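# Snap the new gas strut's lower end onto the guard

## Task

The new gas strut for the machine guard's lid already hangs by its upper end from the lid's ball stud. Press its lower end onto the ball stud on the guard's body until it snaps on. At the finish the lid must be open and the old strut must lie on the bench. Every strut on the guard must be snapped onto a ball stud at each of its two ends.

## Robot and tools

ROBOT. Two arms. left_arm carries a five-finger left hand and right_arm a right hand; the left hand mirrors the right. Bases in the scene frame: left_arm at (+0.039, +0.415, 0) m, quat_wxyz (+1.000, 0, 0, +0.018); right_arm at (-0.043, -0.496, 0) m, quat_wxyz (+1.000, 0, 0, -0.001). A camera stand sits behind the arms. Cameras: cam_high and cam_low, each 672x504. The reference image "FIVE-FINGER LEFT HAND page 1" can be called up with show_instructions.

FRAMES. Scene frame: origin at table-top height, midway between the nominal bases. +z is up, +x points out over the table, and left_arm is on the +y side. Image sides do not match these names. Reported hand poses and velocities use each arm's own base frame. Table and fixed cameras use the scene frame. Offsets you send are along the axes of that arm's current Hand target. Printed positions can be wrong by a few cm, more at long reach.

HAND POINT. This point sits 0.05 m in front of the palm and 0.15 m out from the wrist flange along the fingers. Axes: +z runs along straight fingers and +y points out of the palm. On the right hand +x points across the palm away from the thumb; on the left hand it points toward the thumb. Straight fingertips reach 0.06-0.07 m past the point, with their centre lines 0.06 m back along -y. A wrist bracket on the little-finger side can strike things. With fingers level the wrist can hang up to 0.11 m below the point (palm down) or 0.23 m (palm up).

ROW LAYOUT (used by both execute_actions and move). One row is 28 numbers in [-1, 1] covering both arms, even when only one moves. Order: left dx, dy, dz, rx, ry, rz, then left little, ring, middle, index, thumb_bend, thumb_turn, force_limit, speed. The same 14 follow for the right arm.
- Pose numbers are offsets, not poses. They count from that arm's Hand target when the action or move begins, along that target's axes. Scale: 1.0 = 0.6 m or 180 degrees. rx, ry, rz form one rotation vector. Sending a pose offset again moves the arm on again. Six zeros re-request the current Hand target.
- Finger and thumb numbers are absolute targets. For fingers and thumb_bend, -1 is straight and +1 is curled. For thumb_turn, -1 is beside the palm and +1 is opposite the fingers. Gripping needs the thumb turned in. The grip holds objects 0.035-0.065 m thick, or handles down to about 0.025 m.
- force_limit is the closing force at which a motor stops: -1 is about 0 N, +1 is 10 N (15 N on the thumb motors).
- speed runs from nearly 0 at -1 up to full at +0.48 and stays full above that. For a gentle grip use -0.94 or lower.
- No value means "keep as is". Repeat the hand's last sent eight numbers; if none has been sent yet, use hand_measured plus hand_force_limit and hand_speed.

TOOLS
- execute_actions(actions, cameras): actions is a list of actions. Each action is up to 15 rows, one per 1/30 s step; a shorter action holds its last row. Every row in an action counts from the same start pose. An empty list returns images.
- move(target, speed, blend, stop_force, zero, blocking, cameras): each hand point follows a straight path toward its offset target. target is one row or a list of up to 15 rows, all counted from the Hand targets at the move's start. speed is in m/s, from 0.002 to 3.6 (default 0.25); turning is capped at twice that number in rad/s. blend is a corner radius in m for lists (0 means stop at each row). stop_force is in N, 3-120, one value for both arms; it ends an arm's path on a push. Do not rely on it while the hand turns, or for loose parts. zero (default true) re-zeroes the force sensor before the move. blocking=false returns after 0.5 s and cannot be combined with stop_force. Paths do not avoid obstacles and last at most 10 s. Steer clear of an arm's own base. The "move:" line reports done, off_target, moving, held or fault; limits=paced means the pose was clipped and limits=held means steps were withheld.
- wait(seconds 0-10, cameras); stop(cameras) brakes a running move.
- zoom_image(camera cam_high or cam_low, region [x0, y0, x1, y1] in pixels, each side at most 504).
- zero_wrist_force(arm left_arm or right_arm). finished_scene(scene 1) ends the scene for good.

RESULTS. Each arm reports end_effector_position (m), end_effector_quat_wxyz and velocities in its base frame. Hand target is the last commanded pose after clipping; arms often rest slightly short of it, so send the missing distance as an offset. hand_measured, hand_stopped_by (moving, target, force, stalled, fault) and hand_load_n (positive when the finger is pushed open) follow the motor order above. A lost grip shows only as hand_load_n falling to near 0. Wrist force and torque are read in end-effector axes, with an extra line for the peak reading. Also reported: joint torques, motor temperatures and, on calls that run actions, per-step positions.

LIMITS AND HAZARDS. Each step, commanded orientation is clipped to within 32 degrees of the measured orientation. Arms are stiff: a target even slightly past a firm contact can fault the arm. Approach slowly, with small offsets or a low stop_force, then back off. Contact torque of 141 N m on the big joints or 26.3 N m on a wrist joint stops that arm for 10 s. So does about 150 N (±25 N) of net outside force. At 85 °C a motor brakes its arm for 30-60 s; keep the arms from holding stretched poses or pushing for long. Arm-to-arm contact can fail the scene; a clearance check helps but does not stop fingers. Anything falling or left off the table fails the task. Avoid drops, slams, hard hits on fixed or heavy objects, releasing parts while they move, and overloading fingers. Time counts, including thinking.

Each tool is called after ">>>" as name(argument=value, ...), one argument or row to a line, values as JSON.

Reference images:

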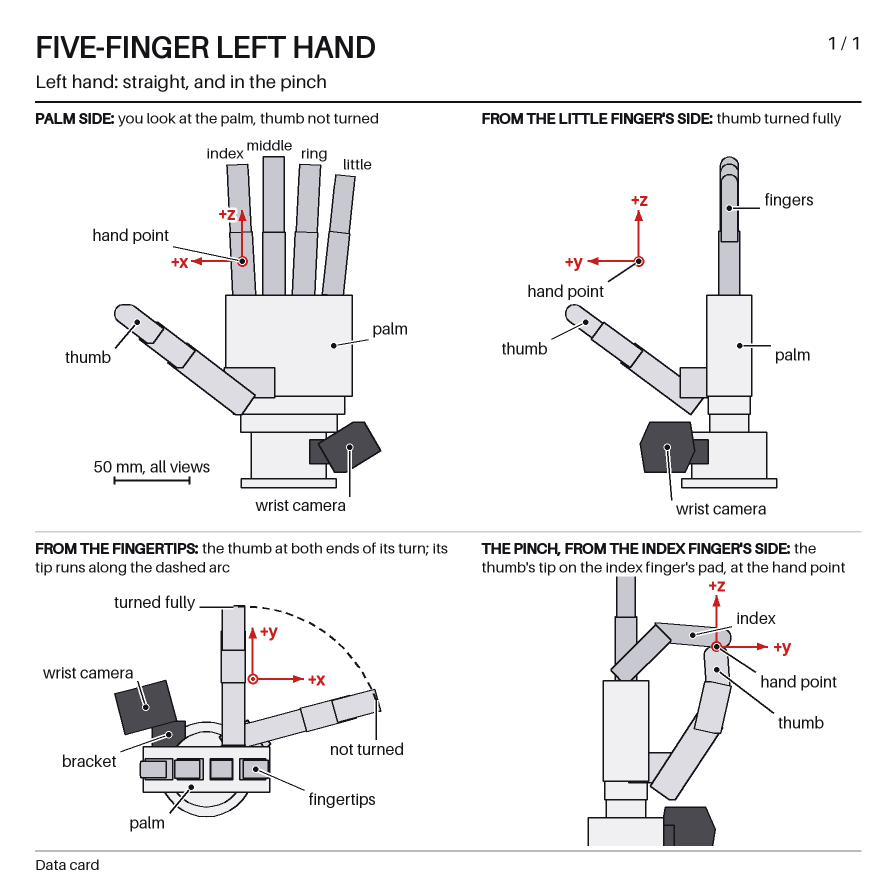

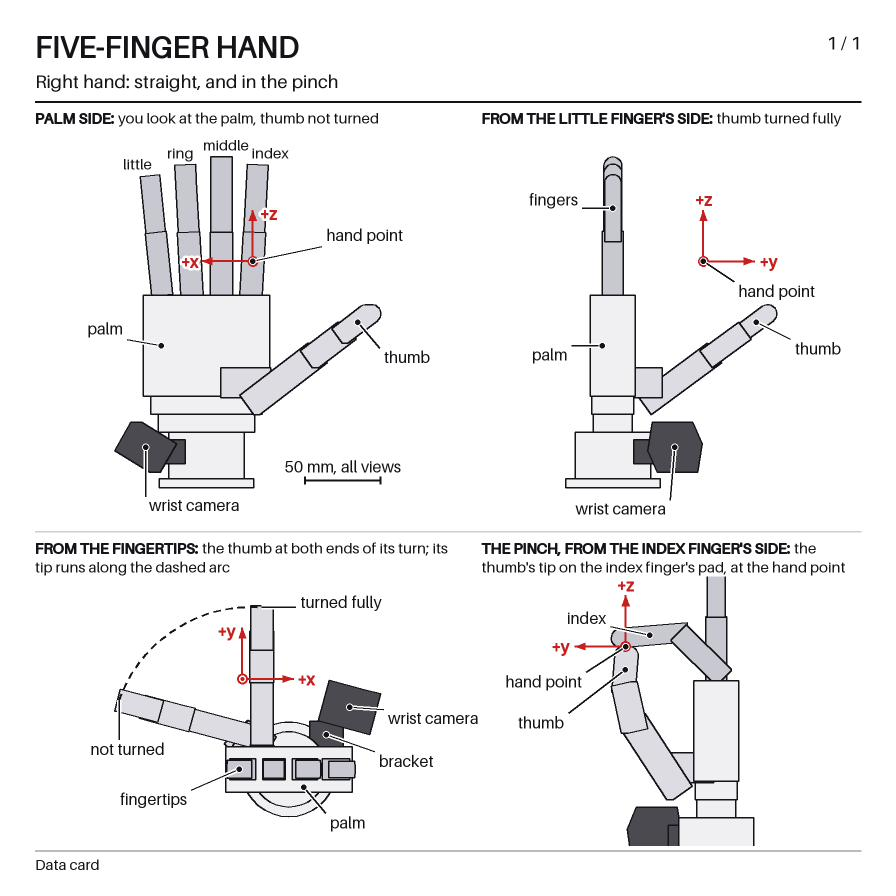

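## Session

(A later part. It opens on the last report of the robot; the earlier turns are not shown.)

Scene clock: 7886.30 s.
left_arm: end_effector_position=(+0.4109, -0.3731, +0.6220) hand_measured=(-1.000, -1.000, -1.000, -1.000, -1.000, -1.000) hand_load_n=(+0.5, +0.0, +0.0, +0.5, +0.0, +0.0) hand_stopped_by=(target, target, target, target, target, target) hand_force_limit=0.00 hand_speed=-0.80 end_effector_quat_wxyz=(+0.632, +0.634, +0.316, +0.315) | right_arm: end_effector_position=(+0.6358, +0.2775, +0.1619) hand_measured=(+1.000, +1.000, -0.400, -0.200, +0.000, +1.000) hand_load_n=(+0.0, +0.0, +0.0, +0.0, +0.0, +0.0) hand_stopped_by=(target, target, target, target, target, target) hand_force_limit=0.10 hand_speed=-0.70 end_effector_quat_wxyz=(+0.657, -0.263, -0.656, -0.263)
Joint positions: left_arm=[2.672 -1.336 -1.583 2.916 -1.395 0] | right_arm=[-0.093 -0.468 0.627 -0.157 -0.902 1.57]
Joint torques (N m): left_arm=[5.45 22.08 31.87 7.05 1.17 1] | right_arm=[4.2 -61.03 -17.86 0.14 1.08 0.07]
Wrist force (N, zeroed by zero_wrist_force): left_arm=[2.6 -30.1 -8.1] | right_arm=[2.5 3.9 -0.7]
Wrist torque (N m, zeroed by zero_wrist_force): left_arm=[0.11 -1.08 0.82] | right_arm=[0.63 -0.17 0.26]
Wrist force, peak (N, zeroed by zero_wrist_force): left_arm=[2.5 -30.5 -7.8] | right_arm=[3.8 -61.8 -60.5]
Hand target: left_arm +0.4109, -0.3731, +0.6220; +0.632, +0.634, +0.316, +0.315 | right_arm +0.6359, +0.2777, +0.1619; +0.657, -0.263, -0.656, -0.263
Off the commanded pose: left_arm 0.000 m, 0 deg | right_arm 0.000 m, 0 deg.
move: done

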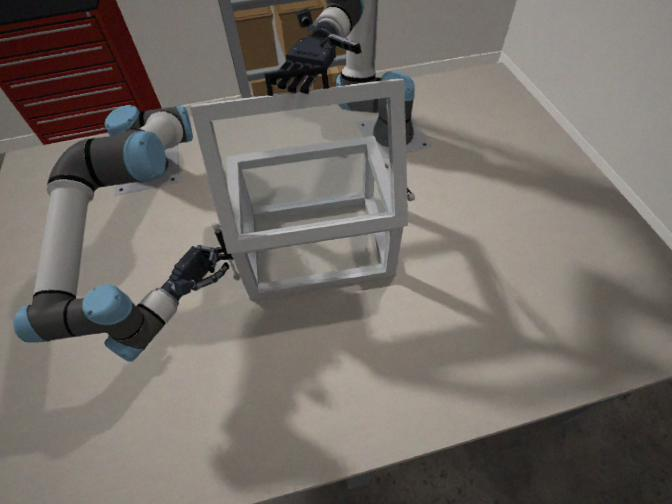

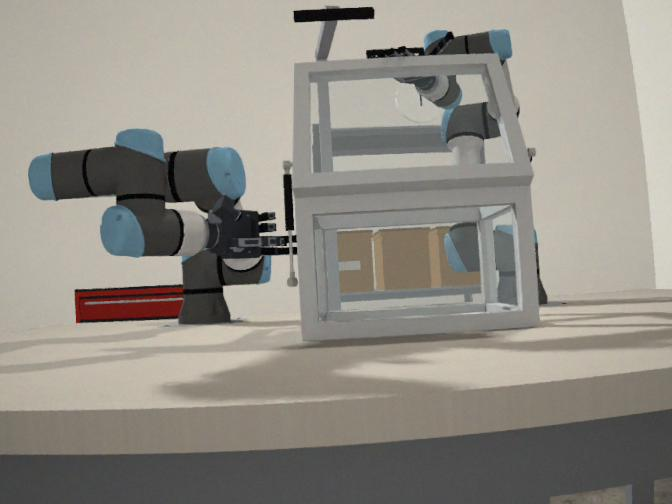

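>>> move(
  target=[0,0,0,0,0,0,-1,-1,-1,-1,-1,-1,0,-0.8,0,0.0049,0.0009,0.0556,0,0,1,1,-0.4,-0.2,0,1,0.1,-0.7],
  speed=0.05,
  cameras=["all"],
)

>>> zoom_image(
  camera="cam_low",
  region=[260, 220, 310, 290],
)

>>> zoom_image(
  camera="cam_high",
  region=[205, 240, 240, 285],
)

Scene clock: 7954.33 s.
left_arm: end_effector_position=(+0.4109, -0.3731, +0.6220) hand_measured=(-1.000, -1.000, -1.000, -1.000, -1.000, -1.000) hand_load_n=(+1.0, +0.0, +0.0, +0.5, +0.0, +0.0) hand_stopped_by=(target, target, target, target, target, target) hand_force_limit=0.00 hand_speed=-0.80 end_effector_quat_wxyz=(+0.632, +0.634, +0.316, +0.315) | right_arm: end_effector_position=(+0.6373, +0.2802, +0.1618) hand_measured=(+1.000, +1.000, -0.400, -0.200, +0.000, +1.000) hand_load_n=(+0.0, +0.0, -0.5, +0.0, +0.0, +0.5) hand_stopped_by=(target, target, target, target, target, target) hand_force_limit=0.10 hand_speed=-0.70 end_effector_quat_wxyz=(+0.677, -0.205, -0.676, -0.205)
Joint positions: left_arm=[2.672 -1.336 -1.583 2.916 -1.395 0] | right_arm=[-0.052 -0.19 0.065 0.127 -1.034 1.571]
Joint torques (N m): left_arm=[5.64 22.07 32.3 7.03 1.02 1.01] | right_arm=[12.63 -71.6 -14.01 -0.29 -1.51 -0.54]
Wrist force (N, zeroed by zero_wrist_force): left_arm=[2.5 -30.2 -8.1] | right_arm=[2.5 4.1 -0.7]
Wrist torque (N m, zeroed by zero_wrist_force): left_arm=[0.13 -1.07 0.81] | right_arm=[0.66 -0.16 0.26]
Wrist force, peak (N, zeroed by zero_wrist_force): left_arm=[2.8 -30.6 -8.0] | right_arm=[2.5 4.1 -0.7]
Hand target: left_arm +0.4109, -0.3731, +0.6220; +0.632, +0.634, +0.316, +0.315 | right_arm +0.6375, +0.2802, +0.1619; +0.678, -0.205, -0.676, -0.205
Off the commanded pose: left_arm 0.000 m, 0 deg | right_arm 0.000 m, 0 deg.
move: done

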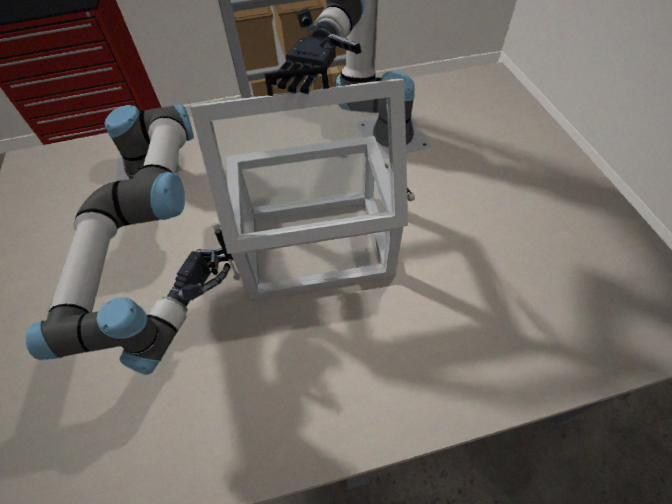

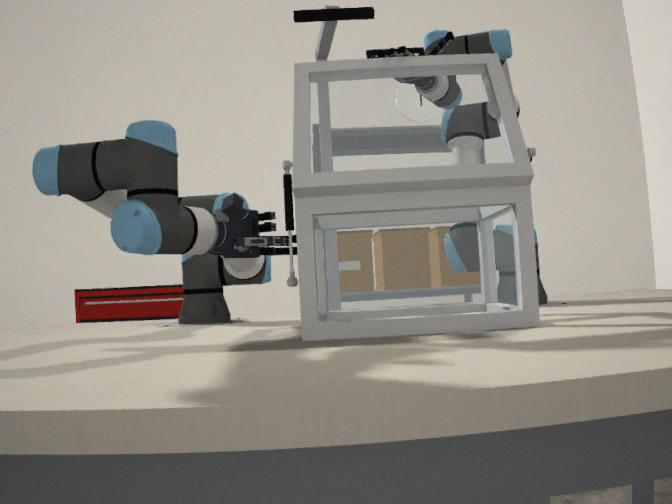

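Scaled by 7.200.

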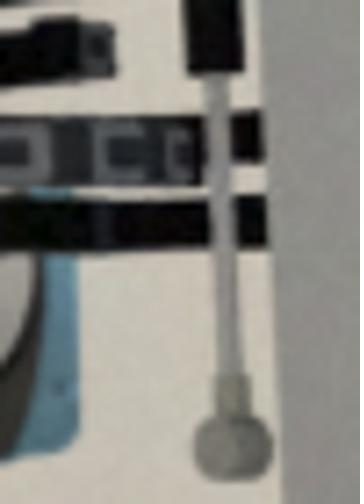

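Scaled by 11.200.

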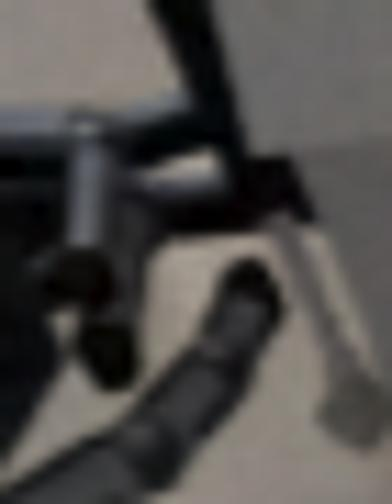

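>>> execute_actions(
  actions=[
    [[0,0,0,0,0,0,-1,-1,-1,-1,-1,-1,0,-0.8,0,0,0,0,0,0,1,1,-0.4,0.5,0,1,-0.5,-0.88]],
    [[0,0,0,0,0,0,-1,-1,-1,-1,-1,-1,0,-0.8,0,0,0,0,0,0,1,1,-0.4,0.5,0,1,-0.5,-0.88]],
    [[0,0,0,0,0,0,-1,-1,-1,-1,-1,-1,0,-0.8,0,0,0,0,0,0,1,1,-0.4,0.5,0,1,-0.5,-0.88]],
    [[0,0,0,0,0,0,-1,-1,-1,-1,-1,-1,0,-0.8,0,0,0,0,0,0,1,1,-0.4,0.5,0,1,-0.5,-0.88]],
  ],
  cameras=["all"],
)

>>> zoom_image(
  camera="cam_low",
  region=[260, 220, 310, 290],
)

>>> zoom_image(
  camera="cam_high",
  region=[205, 240, 240, 285],
)

Scene clock: 7974.43 s.
left_arm: end_effector_position=(+0.4109, -0.3731, +0.6220) hand_measured=(-1.000, -1.000, -1.000, -1.000, -1.000, -1.000) hand_load_n=(+0.5, +0.0, +0.0, +0.5, +0.0, +0.0) hand_stopped_by=(target, target, target, target, target, target) hand_force_limit=0.00 hand_speed=-0.80 end_effector_quat_wxyz=(+0.632, +0.634, +0.316, +0.315) | right_arm: end_effector_position=(+0.6374, +0.2802, +0.1619) hand_measured=(+1.000, +1.000, -0.400, +0.144, +0.000, +1.000) hand_load_n=(+0.0, +0.0, +0.0, +6.0, +1.0, +0.0) hand_stopped_by=(target, target, target, force, target, target) hand_force_limit=-0.50 hand_speed=-0.88 end_effector_quat_wxyz=(+0.678, -0.205, -0.676, -0.205)
Joint positions: left_arm=[2.672 -1.336 -1.583 2.916 -1.395 0] | right_arm=[-0.052 -0.176 0.035 0.143 -1.035 1.57]
Joint torques (N m): left_arm=[5.71 22.45 31.74 7.05 1.14 1.03] | right_arm=[11.97 -71.89 -10.53 0.22 -0.96 -1.16]
Wrist force (N, zeroed by zero_wrist_force): left_arm=[2.8 -30.3 -8.0] | right_arm=[1.5 3.9 -1.2]
Wrist torque (N m, zeroed by zero_wrist_force): left_arm=[0.11 -1.09 0.83] | right_arm=[0.65 -0.10 0.24]
Wrist force, peak (N, zeroed by zero_wrist_force): left_arm=[2.7 -30.6 -8.1] | right_arm=[2.7 4.1 -0.7]
Hand target: left_arm +0.4109, -0.3731, +0.6220; +0.632, +0.634, +0.316, +0.315 | right_arm +0.6375, +0.2802, +0.1619; +0.678, -0.205, -0.676, -0.205
Off the commanded pose: left_arm 0.000 m, 0 deg | right_arm 0.000 m, 0 deg.
elbow stopped short (right arm): the move would have taken joint 3 (elbow) straighter than the controller allows.
Step readings (end_effector_position of left_arm | right_arm):
0: (+0.4109, -0.3731, +0.6220) | (+0.6373, +0.2802, +0.1619)
1: (+0.4109, -0.3731, +0.6220) | (+0.6373, +0.2802, +0.1619)
2: (+0.4109, -0.3731, +0.6220) | (+0.6373, +0.2802, +0.1620)
4: (+0.4109, -0.3731, +0.6220) | (+0.6374, +0.2802, +0.1620)
8: (+0.4109, -0.3731, +0.6220) | (+0.6374, +0.2802, +0.1620)
15: (+0.4109, -0.3731, +0.6220) | (+0.6374, +0.2802, +0.1619)
16: (+0.4109, -0.3731, +0.6220) | (+0.6374, +0.2802, +0.1619)
17: (+0.4109, -0.3731, +0.6220) | (+0.6374, +0.2802, +0.1619)
19: (+0.4109, -0.3731, +0.6220) | (+0.6374, +0.2802, +0.1619)
23: (+0.4109, -0.3731, +0.6220) | (+0.6374, +0.2802, +0.1618)
30: (+0.4109, -0.3731, +0.6220) | (+0.6374, +0.2802, +0.1618)
31: (+0.4109, -0.3731, +0.6220) | (+0.6374, +0.2802, +0.1618)
32: (+0.4109, -0.3731, +0.6220) | (+0.6374, +0.2802, +0.1618)
34: (+0.4109, -0.3731, +0.6220) | (+0.6374, +0.2802, +0.1619)
38: (+0.4109, -0.3731, +0.6220) | (+0.6374, +0.2802, +0.1619)
45: (+0.4109, -0.3731, +0.6220) | (+0.6374, +0.2802, +0.1619)
46: (+0.4109, -0.3731, +0.6220) | (+0.6374, +0.2802, +0.1619)
47: (+0.4109, -0.3731, +0.6220) | (+0.6374, +0.2802, +0.1619)
49: (+0.4109, -0.3731, +0.6220) | (+0.6374, +0.2802, +0.1619)
53: (+0.4109, -0.3731, +0.6220) | (+0.6374, +0.2802, +0.1619)
60: (+0.4109, -0.3731, +0.6220) | (+0.6374, +0.2802, +0.1619)

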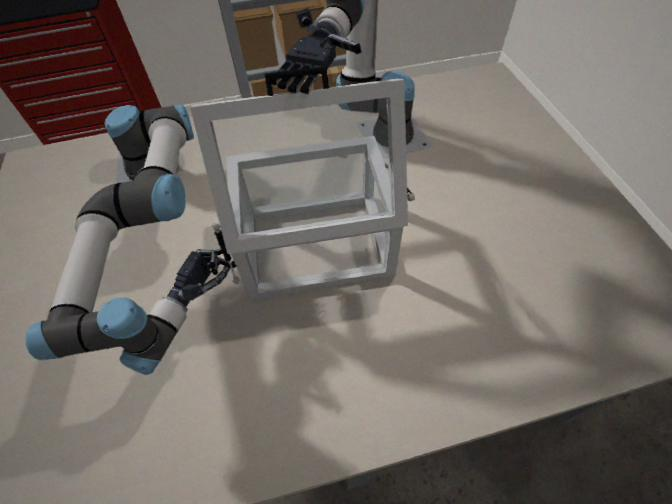

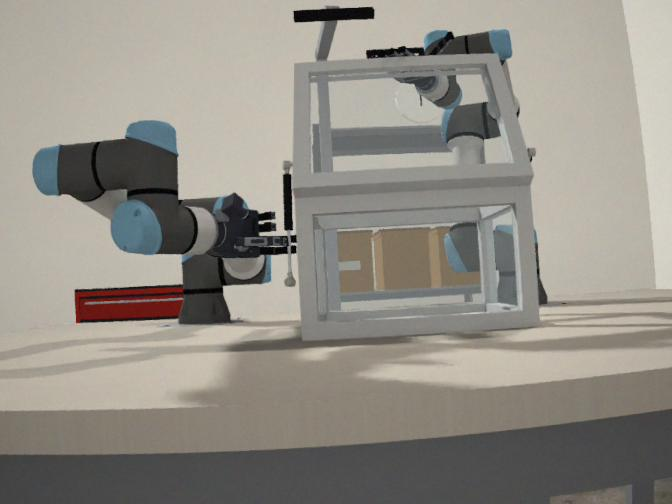

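Scaled by 7.200.

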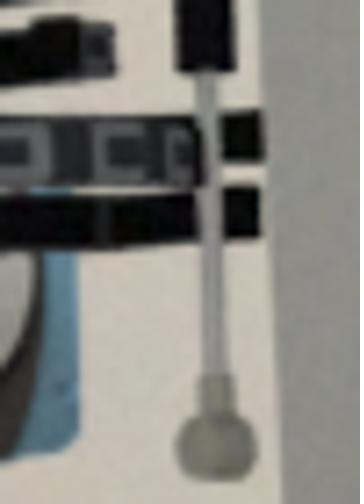

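Scaled by 11.200.

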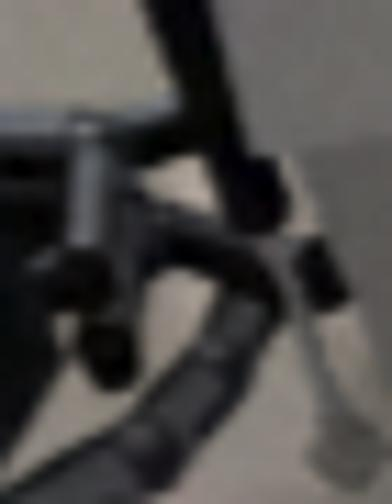

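>>> move(
  target=[
    [0,0,0,0,0,0,-1,-1,-1,-1,-1,-1,0,-0.8,0,-0.0144,-0.0083,0,0,0,1,1,-0.4,0.5,0,1,-0.5,-0.88],
    [0,0,0,0,0,0,-1,-1,-1,-1,-1,-1,0,-0.8,0,-0.03175,-0.01833,-0.0556,0,0,1,1,-0.4,0.5,0,1,-0.5,-0.88],
  ],
  speed=0.03,
  blend=[0.003,0],
  cameras=["all"],
)

>>> zoom_image(
  camera="cam_low",
  region=[250, 220, 310, 290],
)

>>> zoom_image(
  camera="cam_high",
  region=[205, 240, 240, 285],
)

Scene clock: 7990.97 s.
left_arm: end_effector_position=(+0.4109, -0.3731, +0.6220) hand_measured=(-1.000, -1.000, -1.000, -1.000, -1.000, -1.000) hand_load_n=(+1.0, +0.5, +0.0, +0.5, +0.0, +0.0) hand_stopped_by=(target, target, target, target, target, target) hand_force_limit=0.00 hand_speed=-0.80 end_effector_quat_wxyz=(+0.632, +0.634, +0.316, +0.315) | right_arm: end_effector_position=(+0.6362, +0.2582, +0.1620) hand_measured=(+1.000, +1.000, -0.400, +0.144, +0.000, +1.000) hand_load_n=(+0.0, +0.0, +0.0, +2.5, +0.5, -0.5) hand_stopped_by=(target, target, target, force, target, target) hand_force_limit=-0.50 hand_speed=-0.88 end_effector_quat_wxyz=(+0.657, -0.263, -0.656, -0.263)
Joint positions: left_arm=[2.672 -1.336 -1.583 2.916 -1.395 0] | right_arm=[-0.119 -0.472 0.635 -0.161 -0.927 1.571]
Joint torques (N m): left_arm=[5.47 22.6 31.72 7.12 1.01 1.02] | right_arm=[2.7 -45.88 -22.51 2.53 -1.58 1.83]
Wrist force (N, zeroed by zero_wrist_force): left_arm=[2.3 -30.4 -7.8] | right_arm=[3.9 4.2 -0.4]
Wrist torque (N m, zeroed by zero_wrist_force): left_arm=[0.11 -1.06 0.80] | right_arm=[0.65 -0.16 0.26]
Wrist force, peak (N, zeroed by zero_wrist_force): left_arm=[2.8 -30.6 -7.9] | right_arm=[6.7 4.2 -0.4]
Hand target: left_arm +0.4109, -0.3731, +0.6220; +0.632, +0.634, +0.316, +0.315 | right_arm +0.6361, +0.2582, +0.1619; +0.657, -0.263, -0.656, -0.263
Off the commanded pose: left_arm 0.000 m, 0 deg | right_arm 0.000 m, 0 deg.
move: done

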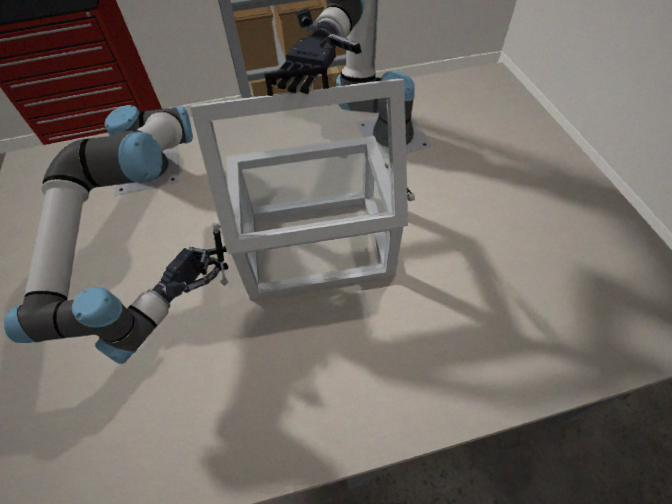

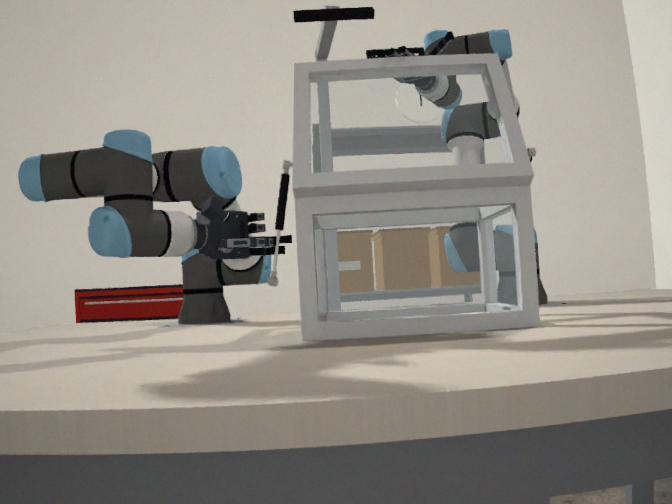

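Scaled by 7.200.

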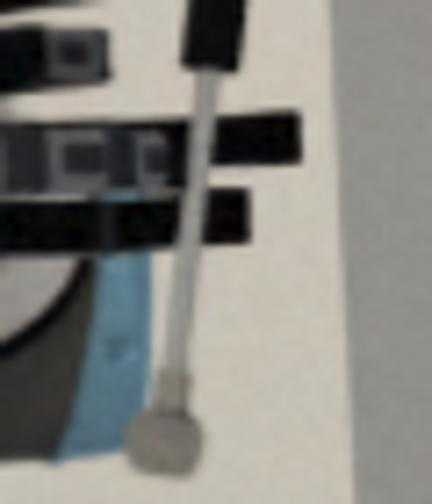

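Scaled by 11.200.

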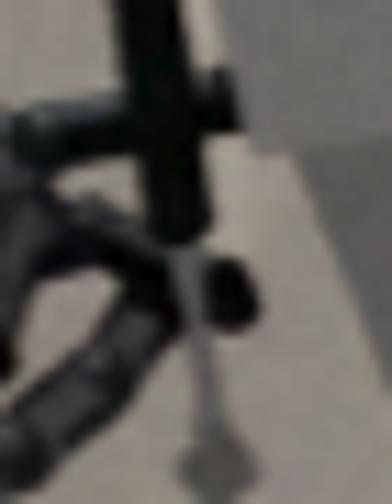

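>>> execute_actions(
  actions=[
    [[0,0,0,0,0,0,-1,-1,-1,-1,-1,-1,0,-0.8,0,0,0,0,0,0,1,1,0.5,0.5,0,1,-0.3,-0.8]],
    [[0,0,0,0,0,0,-1,-1,-1,-1,-1,-1,0,-0.8,0,0,0,0,0,0,1,1,0.5,0.5,0,1,-0.3,-0.88]],
    [[0,0,0,0,0,0,-1,-1,-1,-1,-1,-1,0,-0.8,0,0,0,0,0,0,1,1,0.5,0.5,0,1,-0.3,-0.88]],
    [[0,0,0,0,0,0,-1,-1,-1,-1,-1,-1,0,-0.8,0,0,0,0,0,0,1,1,0.5,0.5,0,1,-0.3,-0.88]],
    [[0,0,0,0,0,0,-1,-1,-1,-1,-1,-1,0,-0.8,0,0,0,0,0,0,1,1,0.5,0.5,0,1,-0.3,-0.88]],
  ],
  cameras=["all"],
)

>>> zoom_image(
  camera="cam_low",
  region=[250, 220, 310, 290],
)

>>> zoom_image(
  camera="cam_high",
  region=[205, 240, 240, 285],
)

Scene clock: 8006.40 s.
left_arm: end_effector_position=(+0.4109, -0.3731, +0.6220) hand_measured=(-1.000, -1.000, -1.000, -1.000, -1.000, -1.000) hand_load_n=(+1.0, -0.5, +0.0, +1.0, +0.0, +0.0) hand_stopped_by=(target, target, target, target, target, target) hand_force_limit=0.00 hand_speed=-0.80 end_effector_quat_wxyz=(+0.632, +0.634, +0.316, +0.315) | right_arm: end_effector_position=(+0.6361, +0.2582, +0.1619) hand_measured=(+1.000, +1.000, +0.106, +0.144, +0.000, +1.000) hand_load_n=(+0.0, +0.0, +6.5, +0.5, +1.5, -1.5) hand_stopped_by=(target, target, force, force, target, target) hand_force_limit=-0.30 hand_speed=-0.88 end_effector_quat_wxyz=(+0.657, -0.263, -0.656, -0.263)
Joint positions: left_arm=[2.672 -1.336 -1.583 2.916 -1.395 0] | right_arm=[-0.118 -0.472 0.635 -0.161 -0.927 1.571]
Joint torques (N m): left_arm=[5.67 22.12 31.56 7.19 0.93 1.2] | right_arm=[10.01 -46.98 -23.81 2.47 -1.39 0.17]
Wrist force (N, zeroed by zero_wrist_force): left_arm=[2.3 -30.2 -7.7] | right_arm=[4.6 4.2 0.4]
Wrist torque (N m, zeroed by zero_wrist_force): left_arm=[0.12 -1.07 0.79] | right_arm=[0.65 -0.27 0.25]
Wrist force, peak (N, zeroed by zero_wrist_force): left_arm=[2.4 -30.6 -7.6] | right_arm=[5.2 4.3 -0.2]
Hand target: left_arm +0.4109, -0.3731, +0.6220; +0.632, +0.634, +0.316, +0.315 | right_arm +0.6361, +0.2582, +0.1619; +0.657, -0.263, -0.656, -0.263
Off the commanded pose: left_arm 0.000 m, 0 deg | right_arm 0.000 m, 0 deg.
Step readings (end_effector_position of left_arm | right_arm):
0: (+0.4109, -0.3731, +0.6220) | (+0.6361, +0.2582, +0.1619)
1: (+0.4109, -0.3731, +0.6220) | (+0.6361, +0.2582, +0.1619)
2: (+0.4109, -0.3731, +0.6220) | (+0.6361, +0.2582, +0.1619)
4: (+0.4109, -0.3731, +0.6220) | (+0.6361, +0.2582, +0.1619)
8: (+0.4109, -0.3731, +0.6220) | (+0.6361, +0.2582, +0.1619)
15: (+0.4109, -0.3731, +0.6220) | (+0.6361, +0.2582, +0.1619)
16: (+0.4109, -0.3731, +0.6220) | (+0.6361, +0.2582, +0.1619)
17: (+0.4109, -0.3731, +0.6220) | (+0.6361, +0.2582, +0.1619)
19: (+0.4109, -0.3731, +0.6220) | (+0.6361, +0.2582, +0.1619)
23: (+0.4109, -0.3731, +0.6220) | (+0.6361, +0.2582, +0.1619)
30: (+0.4109, -0.3731, +0.6220) | (+0.6361, +0.2582, +0.1619)
31: (+0.4109, -0.3731, +0.6220) | (+0.6361, +0.2582, +0.1619)
32: (+0.4109, -0.3731, +0.6220) | (+0.6361, +0.2582, +0.1619)
34: (+0.4109, -0.3731, +0.6220) | (+0.6361, +0.2582, +0.1619)
38: (+0.4109, -0.3731, +0.6220) | (+0.6361, +0.2582, +0.1619)
45: (+0.4109, -0.3731, +0.6220) | (+0.6361, +0.2582, +0.1619)
46: (+0.4109, -0.3731, +0.6220) | (+0.6361, +0.2582, +0.1619)
47: (+0.4109, -0.3731, +0.6220) | (+0.6361, +0.2582, +0.1619)
49: (+0.4109, -0.3731, +0.6220) | (+0.6361, +0.2582, +0.1619)
53: (+0.4109, -0.3731, +0.6220) | (+0.6361, +0.2582, +0.1619)
60: (+0.4109, -0.3731, +0.6220) | (+0.6361, +0.2582, +0.1619)
61: (+0.4109, -0.3731, +0.6220) | (+0.6361, +0.2582, +0.1619)
62: (+0.4109, -0.3731, +0.6220) | (+0.6361, +0.2582, +0.1619)
64: (+0.4109, -0.3731, +0.6220) | (+0.6361, +0.2582, +0.1619)
68: (+0.4109, -0.3731, +0.6220) | (+0.6361, +0.2582, +0.1619)
75: (+0.4109, -0.3731, +0.6220) | (+0.6361, +0.2582, +0.1619)

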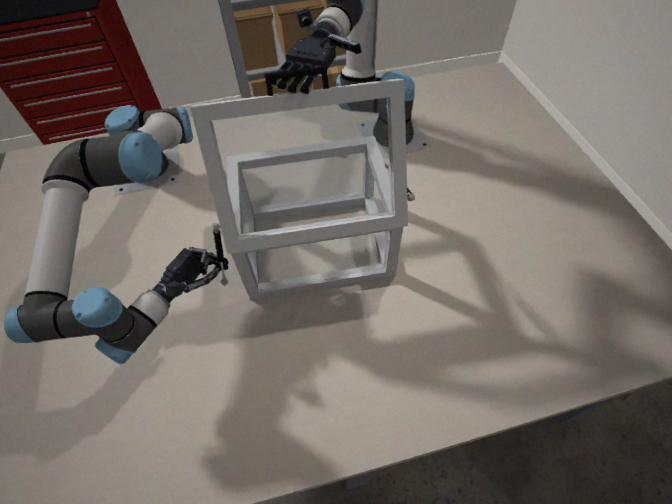

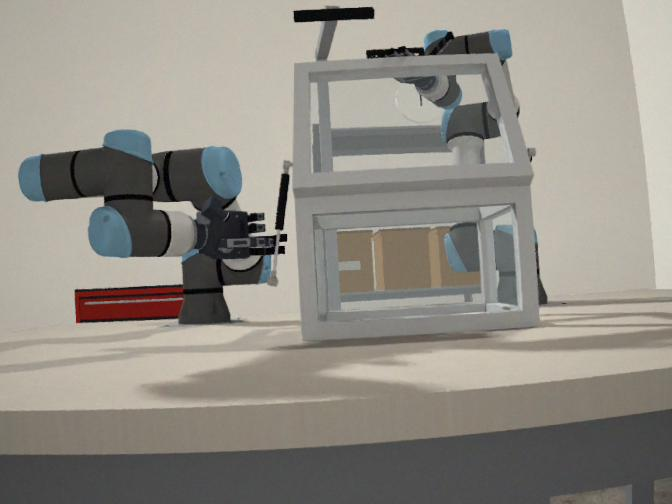

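Scaled by 7.200.

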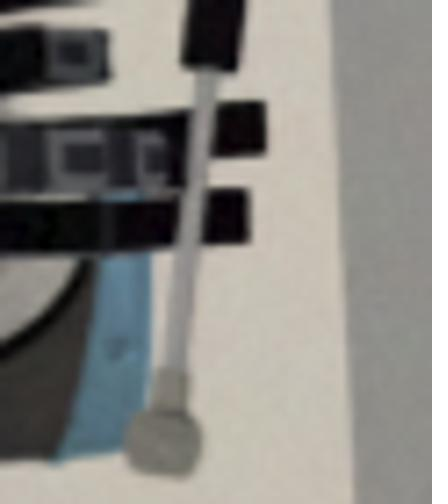

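Scaled by 11.200.

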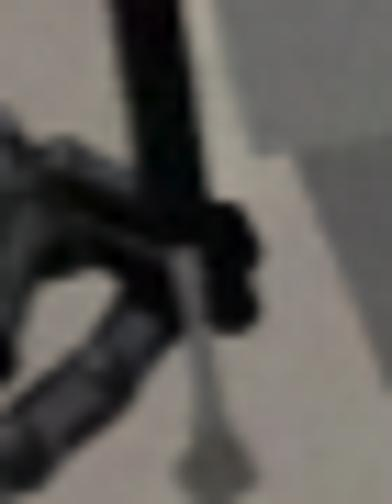

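>>> execute_actions(
  actions=[
    [[0,0,0,0,0,0,-1,-1,-1,-1,-1,-1,0,-0.8,0,0,0,0,0,0,1,1,0.5,0.55,0,1,0,-0.9]],
    [[0,0,0,0,0,0,-1,-1,-1,-1,-1,-1,0,-0.8,0,0,0,0,0,0,1,1,0.5,0.55,0,1,0,-0.9]],
  ],
)

>>> move(
  target=[
    [0,0,0,0,0,0,-1,-1,-1,-1,-1,-1,0,-0.8,0,0,0,-0.1,0,0,1,1,0.5,0.55,0,1,0,-0.9],
    [0,0,0,0,0,0,-1,-1,-1,-1,-1,-1,0,-0.8,0,0,0,-0.2,0,0,1,1,0.5,0.55,0,1,0,-0.9],
    [0,0,0,0,0,0,-1,-1,-1,-1,-1,-1,0,-0.8,0,0,0,-0.2611,0,0,1,1,0.5,0.55,0,1,0,-0.9],
  ],
  speed=0.06,
  blend=0.003,
  cameras=["all"],
)

>>> zoom_image(
  camera="cam_low",
  region=[250, 220, 310, 290],
)

>>> zoom_image(
  camera="cam_high",
  region=[205, 240, 240, 285],
)

Scene clock: 8022.03 s.
left_arm: end_effector_position=(+0.4109, -0.3731, +0.6220) hand_measured=(-1.000, -1.000, -1.000, -1.000, -1.000, -1.000) hand_load_n=(+1.0, +0.0, +0.0, +0.5, +0.0, +0.0) hand_stopped_by=(target, target, target, target, target, target) hand_force_limit=0.00 hand_speed=-0.80 end_effector_quat_wxyz=(+0.632, +0.634, +0.316, +0.315) | right_arm: end_effector_position=(+0.6361, +0.2582, +0.1619) hand_measured=(+1.000, +1.000, +0.106, +0.160, +0.000, +1.000) hand_load_n=(+0.0, +0.0, +4.0, +7.0, +2.0, -2.0) hand_stopped_by=(target, target, force, force, target, target) hand_force_limit=0.00 hand_speed=-0.90 end_effector_quat_wxyz=(+0.657, -0.263, -0.656, -0.263)
Joint positions: left_arm=[2.672 -1.336 -1.583 2.916 -1.395 0] | right_arm=[-0.118 -0.472 0.635 -0.161 -0.927 1.571]
Joint torques (N m): left_arm=[5.42 22.17 31.3 7.1 1.06 1.26] | right_arm=[8.98 -49.94 -21.4 2.54 -0.24 0.09]
Wrist force (N, zeroed by zero_wrist_force): left_arm=[2.1 -30.5 -7.6] | right_arm=[5.1 4.2 0.2]
Wrist torque (N m, zeroed by zero_wrist_force): left_arm=[0.08 -1.06 0.80] | right_arm=[0.62 -0.23 0.26]
Wrist force, peak (N, zeroed by zero_wrist_force): left_arm=[2.4 -30.7 -7.7] | right_arm=[5.5 4.5 0.0]
Hand target: left_arm +0.4109, -0.3731, +0.6220; +0.632, +0.634, +0.316, +0.315 | right_arm +0.6361, +0.2582, +0.1619; +0.657, -0.263, -0.656, -0.263
Off the commanded pose: left_arm 0.000 m, 0 deg | right_arm 0.000 m, 0 deg.
Step readings (end_effector_position of left_arm | right_arm):
0: (+0.4109, -0.3731, +0.6220) | (+0.6361, +0.2582, +0.1619)
1: (+0.4109, -0.3731, +0.6220) | (+0.6361, +0.2582, +0.1619)
2: (+0.4109, -0.3731, +0.6220) | (+0.6361, +0.2582, +0.1619)
4: (+0.4109, -0.3731, +0.6220) | (+0.6361, +0.2582, +0.1619)
8: (+0.4109, -0.3731, +0.6220) | (+0.6361, +0.2582, +0.1619)
15: (+0.4109, -0.3731, +0.6220) | (+0.6361, +0.2582, +0.1619)
16: (+0.4109, -0.3731, +0.6220) | (+0.6361, +0.2582, +0.1619)
17: (+0.4109, -0.3731, +0.6220) | (+0.6361, +0.2582, +0.1619)
19: (+0.4109, -0.3731, +0.6220) | (+0.6361, +0.2582, +0.1619)
23: (+0.4109, -0.3731, +0.6220) | (+0.6361, +0.2582, +0.1619)
30: (+0.4109, -0.3731, +0.6220) | (+0.6361, +0.2582, +0.1619)

Scene clock: 8029.17 s.
left_arm: end_effector_position=(+0.4109, -0.3731, +0.6220) hand_measured=(-1.000, -1.000, -1.000, -1.000, -1.000, -1.000) hand_load_n=(+0.5, +0.0, +0.0, +0.5, +0.0, +0.0) hand_stopped_by=(target, target, target, target, target, target) hand_force_limit=0.00 hand_speed=-0.80 end_effector_quat_wxyz=(+0.632, +0.634, +0.316, +0.315) | right_arm: end_effector_position=(+0.6361, +0.2581, +0.1620) hand_measured=(+1.000, +1.000, +0.106, +0.160, +0.000, +1.000) hand_load_n=(+0.0, +0.0, +4.0, +3.0, +0.5, -2.0) hand_stopped_by=(target, target, force, force, target, target) hand_force_limit=0.00 hand_speed=-0.90 end_effector_quat_wxyz=(+0.498, -0.503, -0.496, -0.503) end_effector_velocity=(+0.000, +0.001, +0.000) end_effector_angular_velocity=(-0.001, -0.002, +0.006)
Joint positions: left_arm=[2.672 -1.336 -1.583 2.916 -1.395 0] | right_arm=[-0.22 -0.983 1.591 -0.605 -0.208 1.571]
Joint velocities: left_arm=[within noise] | right_arm=[0.001 0.002 -0.004 -0.001 -0.005 0.001]
Joint torques (N m): left_arm=[5.32 22.31 31.34 7.2 0.93 1.28] | right_arm=[11.78 -28.72 -22.98 0.06 -1.9 1.67]
Wrist force (N, zeroed by zero_wrist_force): left_arm=[2.5 -30.1 -7.9] | right_arm=[3.9 3.3 0.2]
Wrist torque (N m, zeroed by zero_wrist_force): left_arm=[0.12 -1.11 0.82] | right_arm=[0.59 -0.22 0.19]
Wrist force, peak (N, zeroed by zero_wrist_force): left_arm=[2.4 -30.6 -7.7] | right_arm=[5.4 4.3 0.4]
Hand target: left_arm +0.4109, -0.3731, +0.6220; +0.632, +0.634, +0.316, +0.315 | right_arm +0.6361, +0.2582, +0.1619; +0.498, -0.503, -0.496, -0.502
Off the commanded pose: left_arm 0.000 m, 0 deg | right_arm 0.000 m, 0 deg.
move: done

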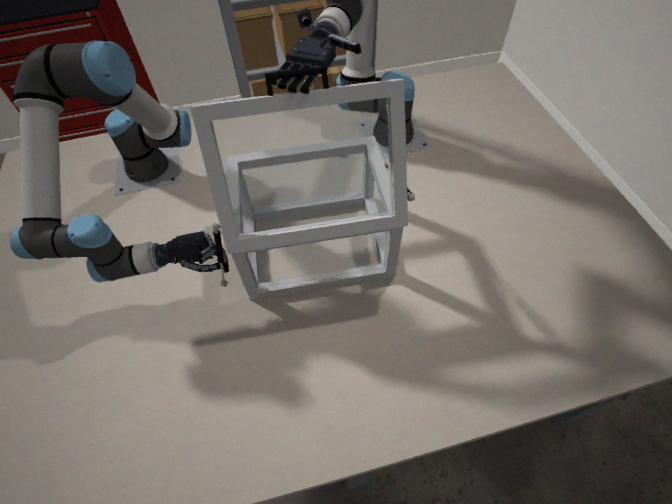

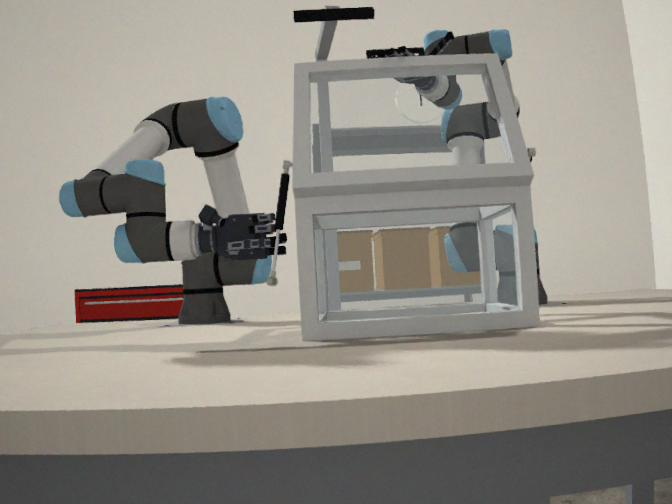

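Scaled by 7.200.

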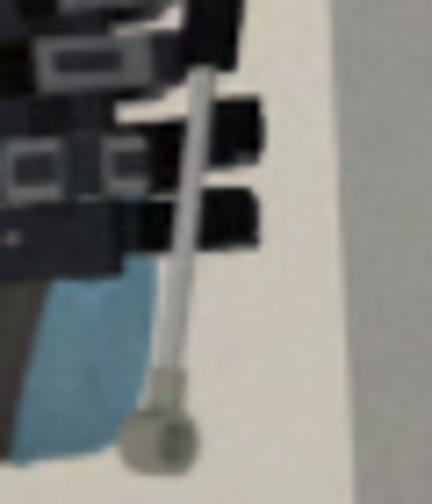

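Scaled by 11.200.

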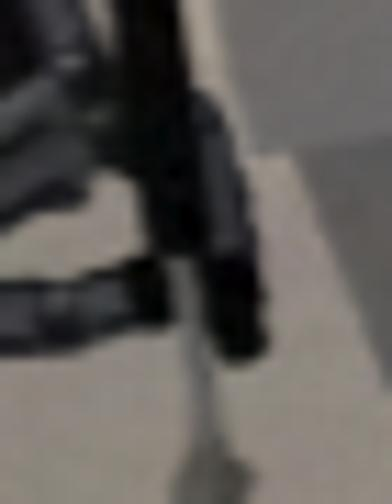

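>>> zoom_image(
  camera="cam_low",
  region=[262, 268, 282, 288],
)

>>> zoom_image(
  camera="cam_high",
  region=[214, 270, 234, 292],
)

Scaled by 25.200.

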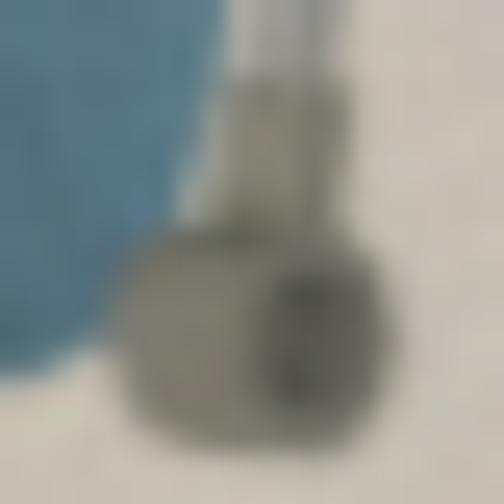

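Scaled by 22.909.

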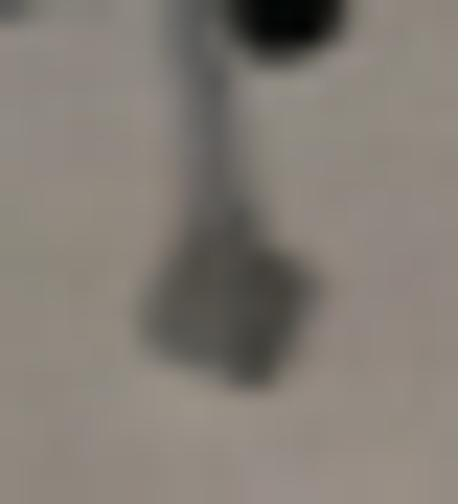

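>>> execute_actions(
  actions=[
    [[0,0,0,0,0,0,-1,-1,-1,-1,-1,-1,0,-0.8,0,0,0,0,0,0,1,1,0.6,0.6,-0.04,1,0.1,-0.95]],
    [[0,0,0,0,0,0,-1,-1,-1,-1,-1,-1,0,-0.8,0,0,0,0,0,0,1,1,0.6,0.6,-0.04,1,0.1,-0.95]],
    [[0,0,0,0,0,0,-1,-1,-1,-1,-1,-1,0,-0.8,0,0,0,0,0,0,1,1,0.65,0.65,-0.08,1,0.1,-0.95]],
    [[0,0,0,0,0,0,-1,-1,-1,-1,-1,-1,0,-0.8,0,0,0,0,0,0,1,1,0.65,0.65,-0.08,1,0.1,-0.95]],
  ],
  cameras=["all"],
)

>>> zoom_image(
  camera="cam_low",
  region=[262, 268, 282, 288],
)

>>> zoom_image(
  camera="cam_low",
  region=[250, 220, 310, 290],
)

Scene clock: 8064.10 s.
left_arm: end_effector_position=(+0.4109, -0.3731, +0.6220) hand_measured=(-1.000, -1.000, -1.000, -1.000, -1.000, -1.000) hand_load_n=(+1.0, +0.0, +0.0, +0.5, +0.0, +0.0) hand_stopped_by=(target, target, target, target, target, target) hand_force_limit=0.00 hand_speed=-0.80 end_effector_quat_wxyz=(+0.632, +0.634, +0.316, +0.315) | right_arm: end_effector_position=(+0.6361, +0.2582, +0.1619) hand_measured=(+1.000, +1.000, +0.116, +0.172, -0.080, +1.000) hand_load_n=(+0.0, +0.0, +6.0, +3.0, +0.0, -4.5) hand_stopped_by=(target, target, force, force, target, target) hand_force_limit=0.10 hand_speed=-0.95 end_effector_quat_wxyz=(+0.498, -0.503, -0.496, -0.502)
Joint positions: left_arm=[2.672 -1.336 -1.583 2.916 -1.395 0] | right_arm=[-0.22 -0.983 1.59 -0.605 -0.208 1.571]
Joint torques (N m): left_arm=[5.4 23.06 31.21 7.19 0.88 1.32] | right_arm=[8.64 -27.46 -20.95 1.81 0.7 -0.03]
Wrist force (N, zeroed by zero_wrist_force): left_arm=[2.0 -30.4 -7.2] | right_arm=[7.9 2.9 1.0]
Wrist torque (N m, zeroed by zero_wrist_force): left_arm=[0.09 -1.09 0.78] | right_arm=[0.57 -0.29 0.20]
Wrist force, peak (N, zeroed by zero_wrist_force): left_arm=[2.2 -30.7 -7.5] | right_arm=[8.5 2.9 1.1]
Hand target: left_arm +0.4109, -0.3731, +0.6220; +0.632, +0.634, +0.316, +0.315 | right_arm +0.6361, +0.2582, +0.1619; +0.498, -0.503, -0.496, -0.502
Off the commanded pose: left_arm 0.000 m, 0 deg | right_arm 0.000 m, 0 deg.
Step readings (end_effector_position of left_arm | right_arm):
0: (+0.4109, -0.3731, +0.6220) | (+0.6361, +0.2582, +0.1619)
1: (+0.4109, -0.3731, +0.6220) | (+0.6361, +0.2582, +0.1619)
2: (+0.4109, -0.3731, +0.6220) | (+0.6361, +0.2582, +0.1619)
4: (+0.4109, -0.3731, +0.6220) | (+0.6361, +0.2582, +0.1619)
8: (+0.4109, -0.3731, +0.6220) | (+0.6361, +0.2582, +0.1619)
15: (+0.4109, -0.3731, +0.6220) | (+0.6361, +0.2582, +0.1619)
16: (+0.4109, -0.3731, +0.6220) | (+0.6361, +0.2582, +0.1619)
17: (+0.4109, -0.3731, +0.6220) | (+0.6361, +0.2582, +0.1619)
19: (+0.4109, -0.3731, +0.6220) | (+0.6361, +0.2582, +0.1619)
23: (+0.4109, -0.3731, +0.6220) | (+0.6361, +0.2582, +0.1619)
30: (+0.4109, -0.3731, +0.6220) | (+0.6361, +0.2582, +0.1619)
31: (+0.4109, -0.3731, +0.6220) | (+0.6361, +0.2582, +0.1619)
32: (+0.4109, -0.3731, +0.6220) | (+0.6361, +0.2582, +0.1619)
34: (+0.4109, -0.3731, +0.6220) | (+0.6361, +0.2582, +0.1619)
38: (+0.4109, -0.3731, +0.6220) | (+0.6361, +0.2582, +0.1619)
45: (+0.4109, -0.3731, +0.6220) | (+0.6361, +0.2582, +0.1619)
46: (+0.4109, -0.3731, +0.6220) | (+0.6361, +0.2582, +0.1619)
47: (+0.4109, -0.3731, +0.6220) | (+0.6361, +0.2582, +0.1619)
49: (+0.4109, -0.3731, +0.6220) | (+0.6361, +0.2582, +0.1619)
53: (+0.4109, -0.3731, +0.6220) | (+0.6361, +0.2582, +0.1619)
60: (+0.4109, -0.3731, +0.6220) | (+0.6361, +0.2582, +0.1619)

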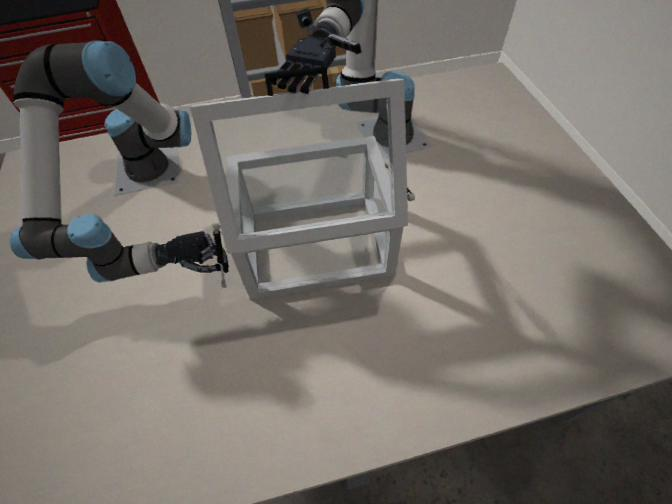

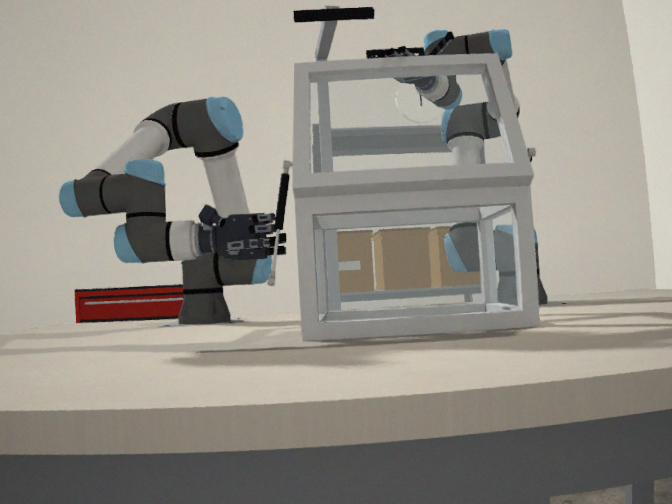

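Scaled by 25.200.

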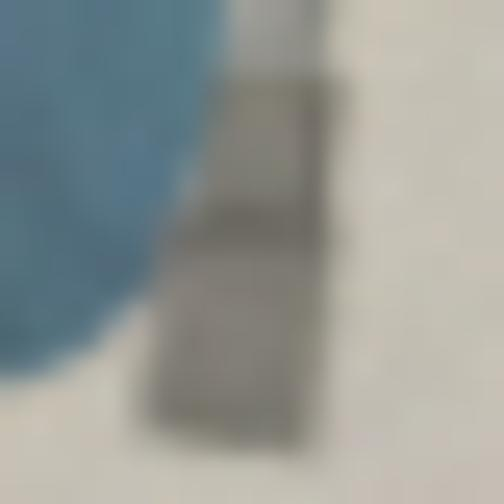

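Scaled by 7.200.

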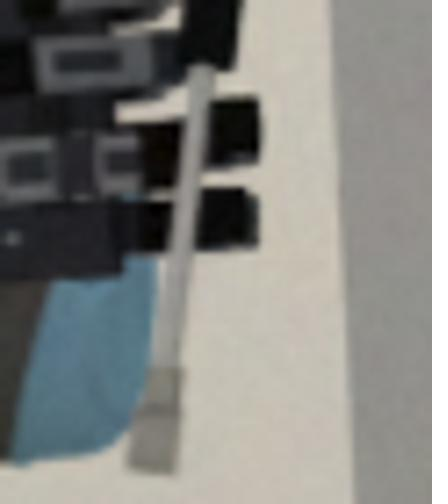

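>>> move(
  target=[0,0,0,0,0,0,-1,-1,-1,-1,-1,-1,0,-0.8,0,0.001,0.0183,0,0,0,1,1,0.65,0.65,-0.08,1,0.1,-0.95],
  speed=0.03,
  cameras=["all"],
)

>>> zoom_image(
  camera="cam_low",
  region=[265, 230, 310, 290],
)

>>> zoom_image(
  camera="cam_high",
  region=[205, 220, 245, 290],
)

Scene clock: 8096.80 s.
left_arm: end_effector_position=(+0.4109, -0.3731, +0.6220) hand_measured=(-1.000, -1.000, -1.000, -1.000, -1.000, -1.000) hand_load_n=(+1.0, +0.0, +0.0, +1.0, +0.0, +0.0) hand_stopped_by=(target, target, target, target, target, target) hand_force_limit=0.00 hand_speed=-0.80 end_effector_quat_wxyz=(+0.632, +0.634, +0.316, +0.315) | right_arm: end_effector_position=(+0.6368, +0.2694, +0.1619) hand_measured=(+1.000, +1.000, +0.118, +0.172, -0.080, +1.000) hand_load_n=(+0.0, +0.0, +0.0, +5.5, +2.0, +2.0) hand_stopped_by=(target, target, force, force, target, target) hand_force_limit=0.10 hand_speed=-0.95 end_effector_quat_wxyz=(+0.498, -0.503, -0.496, -0.502)
Joint positions: left_arm=[2.672 -1.336 -1.583 2.916 -1.395 0] | right_arm=[-0.2 -0.981 1.587 -0.604 -0.188 1.571]
Joint torques (N m): left_arm=[5.44 22.88 31.16 7.18 0.96 1.28] | right_arm=[-11.89 -35.79 -21.94 1.95 -1.59 -0.66]
Wrist force (N, zeroed by zero_wrist_force): left_arm=[3.2 -30.1 -8.2] | right_arm=[-2.0 4.2 -1.1]
Wrist torque (N m, zeroed by zero_wrist_force): left_arm=[0.14 -1.10 0.84] | right_arm=[0.65 -0.10 0.22]
Wrist force, peak (N, zeroed by zero_wrist_force): left_arm=[2.7 -30.5 -7.9] | right_arm=[8.1 3.2 1.0]
Hand target: left_arm +0.4109, -0.3731, +0.6220; +0.632, +0.634, +0.316, +0.315 | right_arm +0.6368, +0.2692, +0.1619; +0.498, -0.503, -0.496, -0.502
Off the commanded pose: left_arm 0.000 m, 0 deg | right_arm 0.000 m, 0 deg.
move: done

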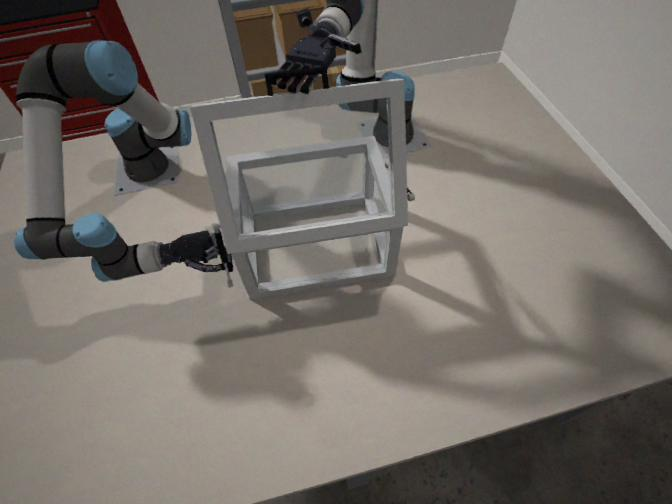

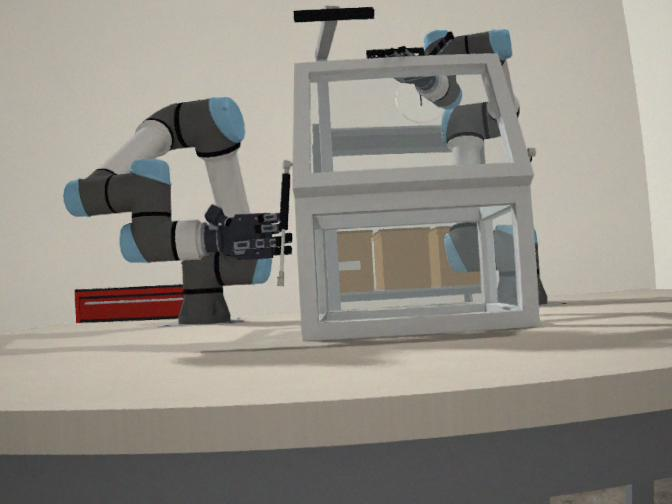

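Scaled by 8.400.

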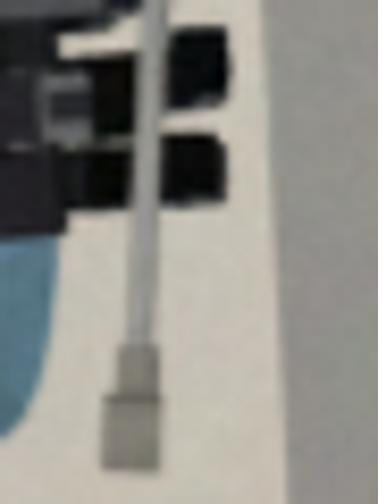

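Scaled by 7.200.

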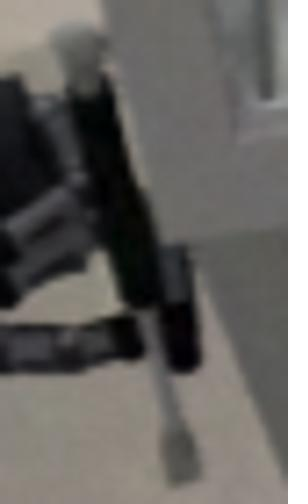

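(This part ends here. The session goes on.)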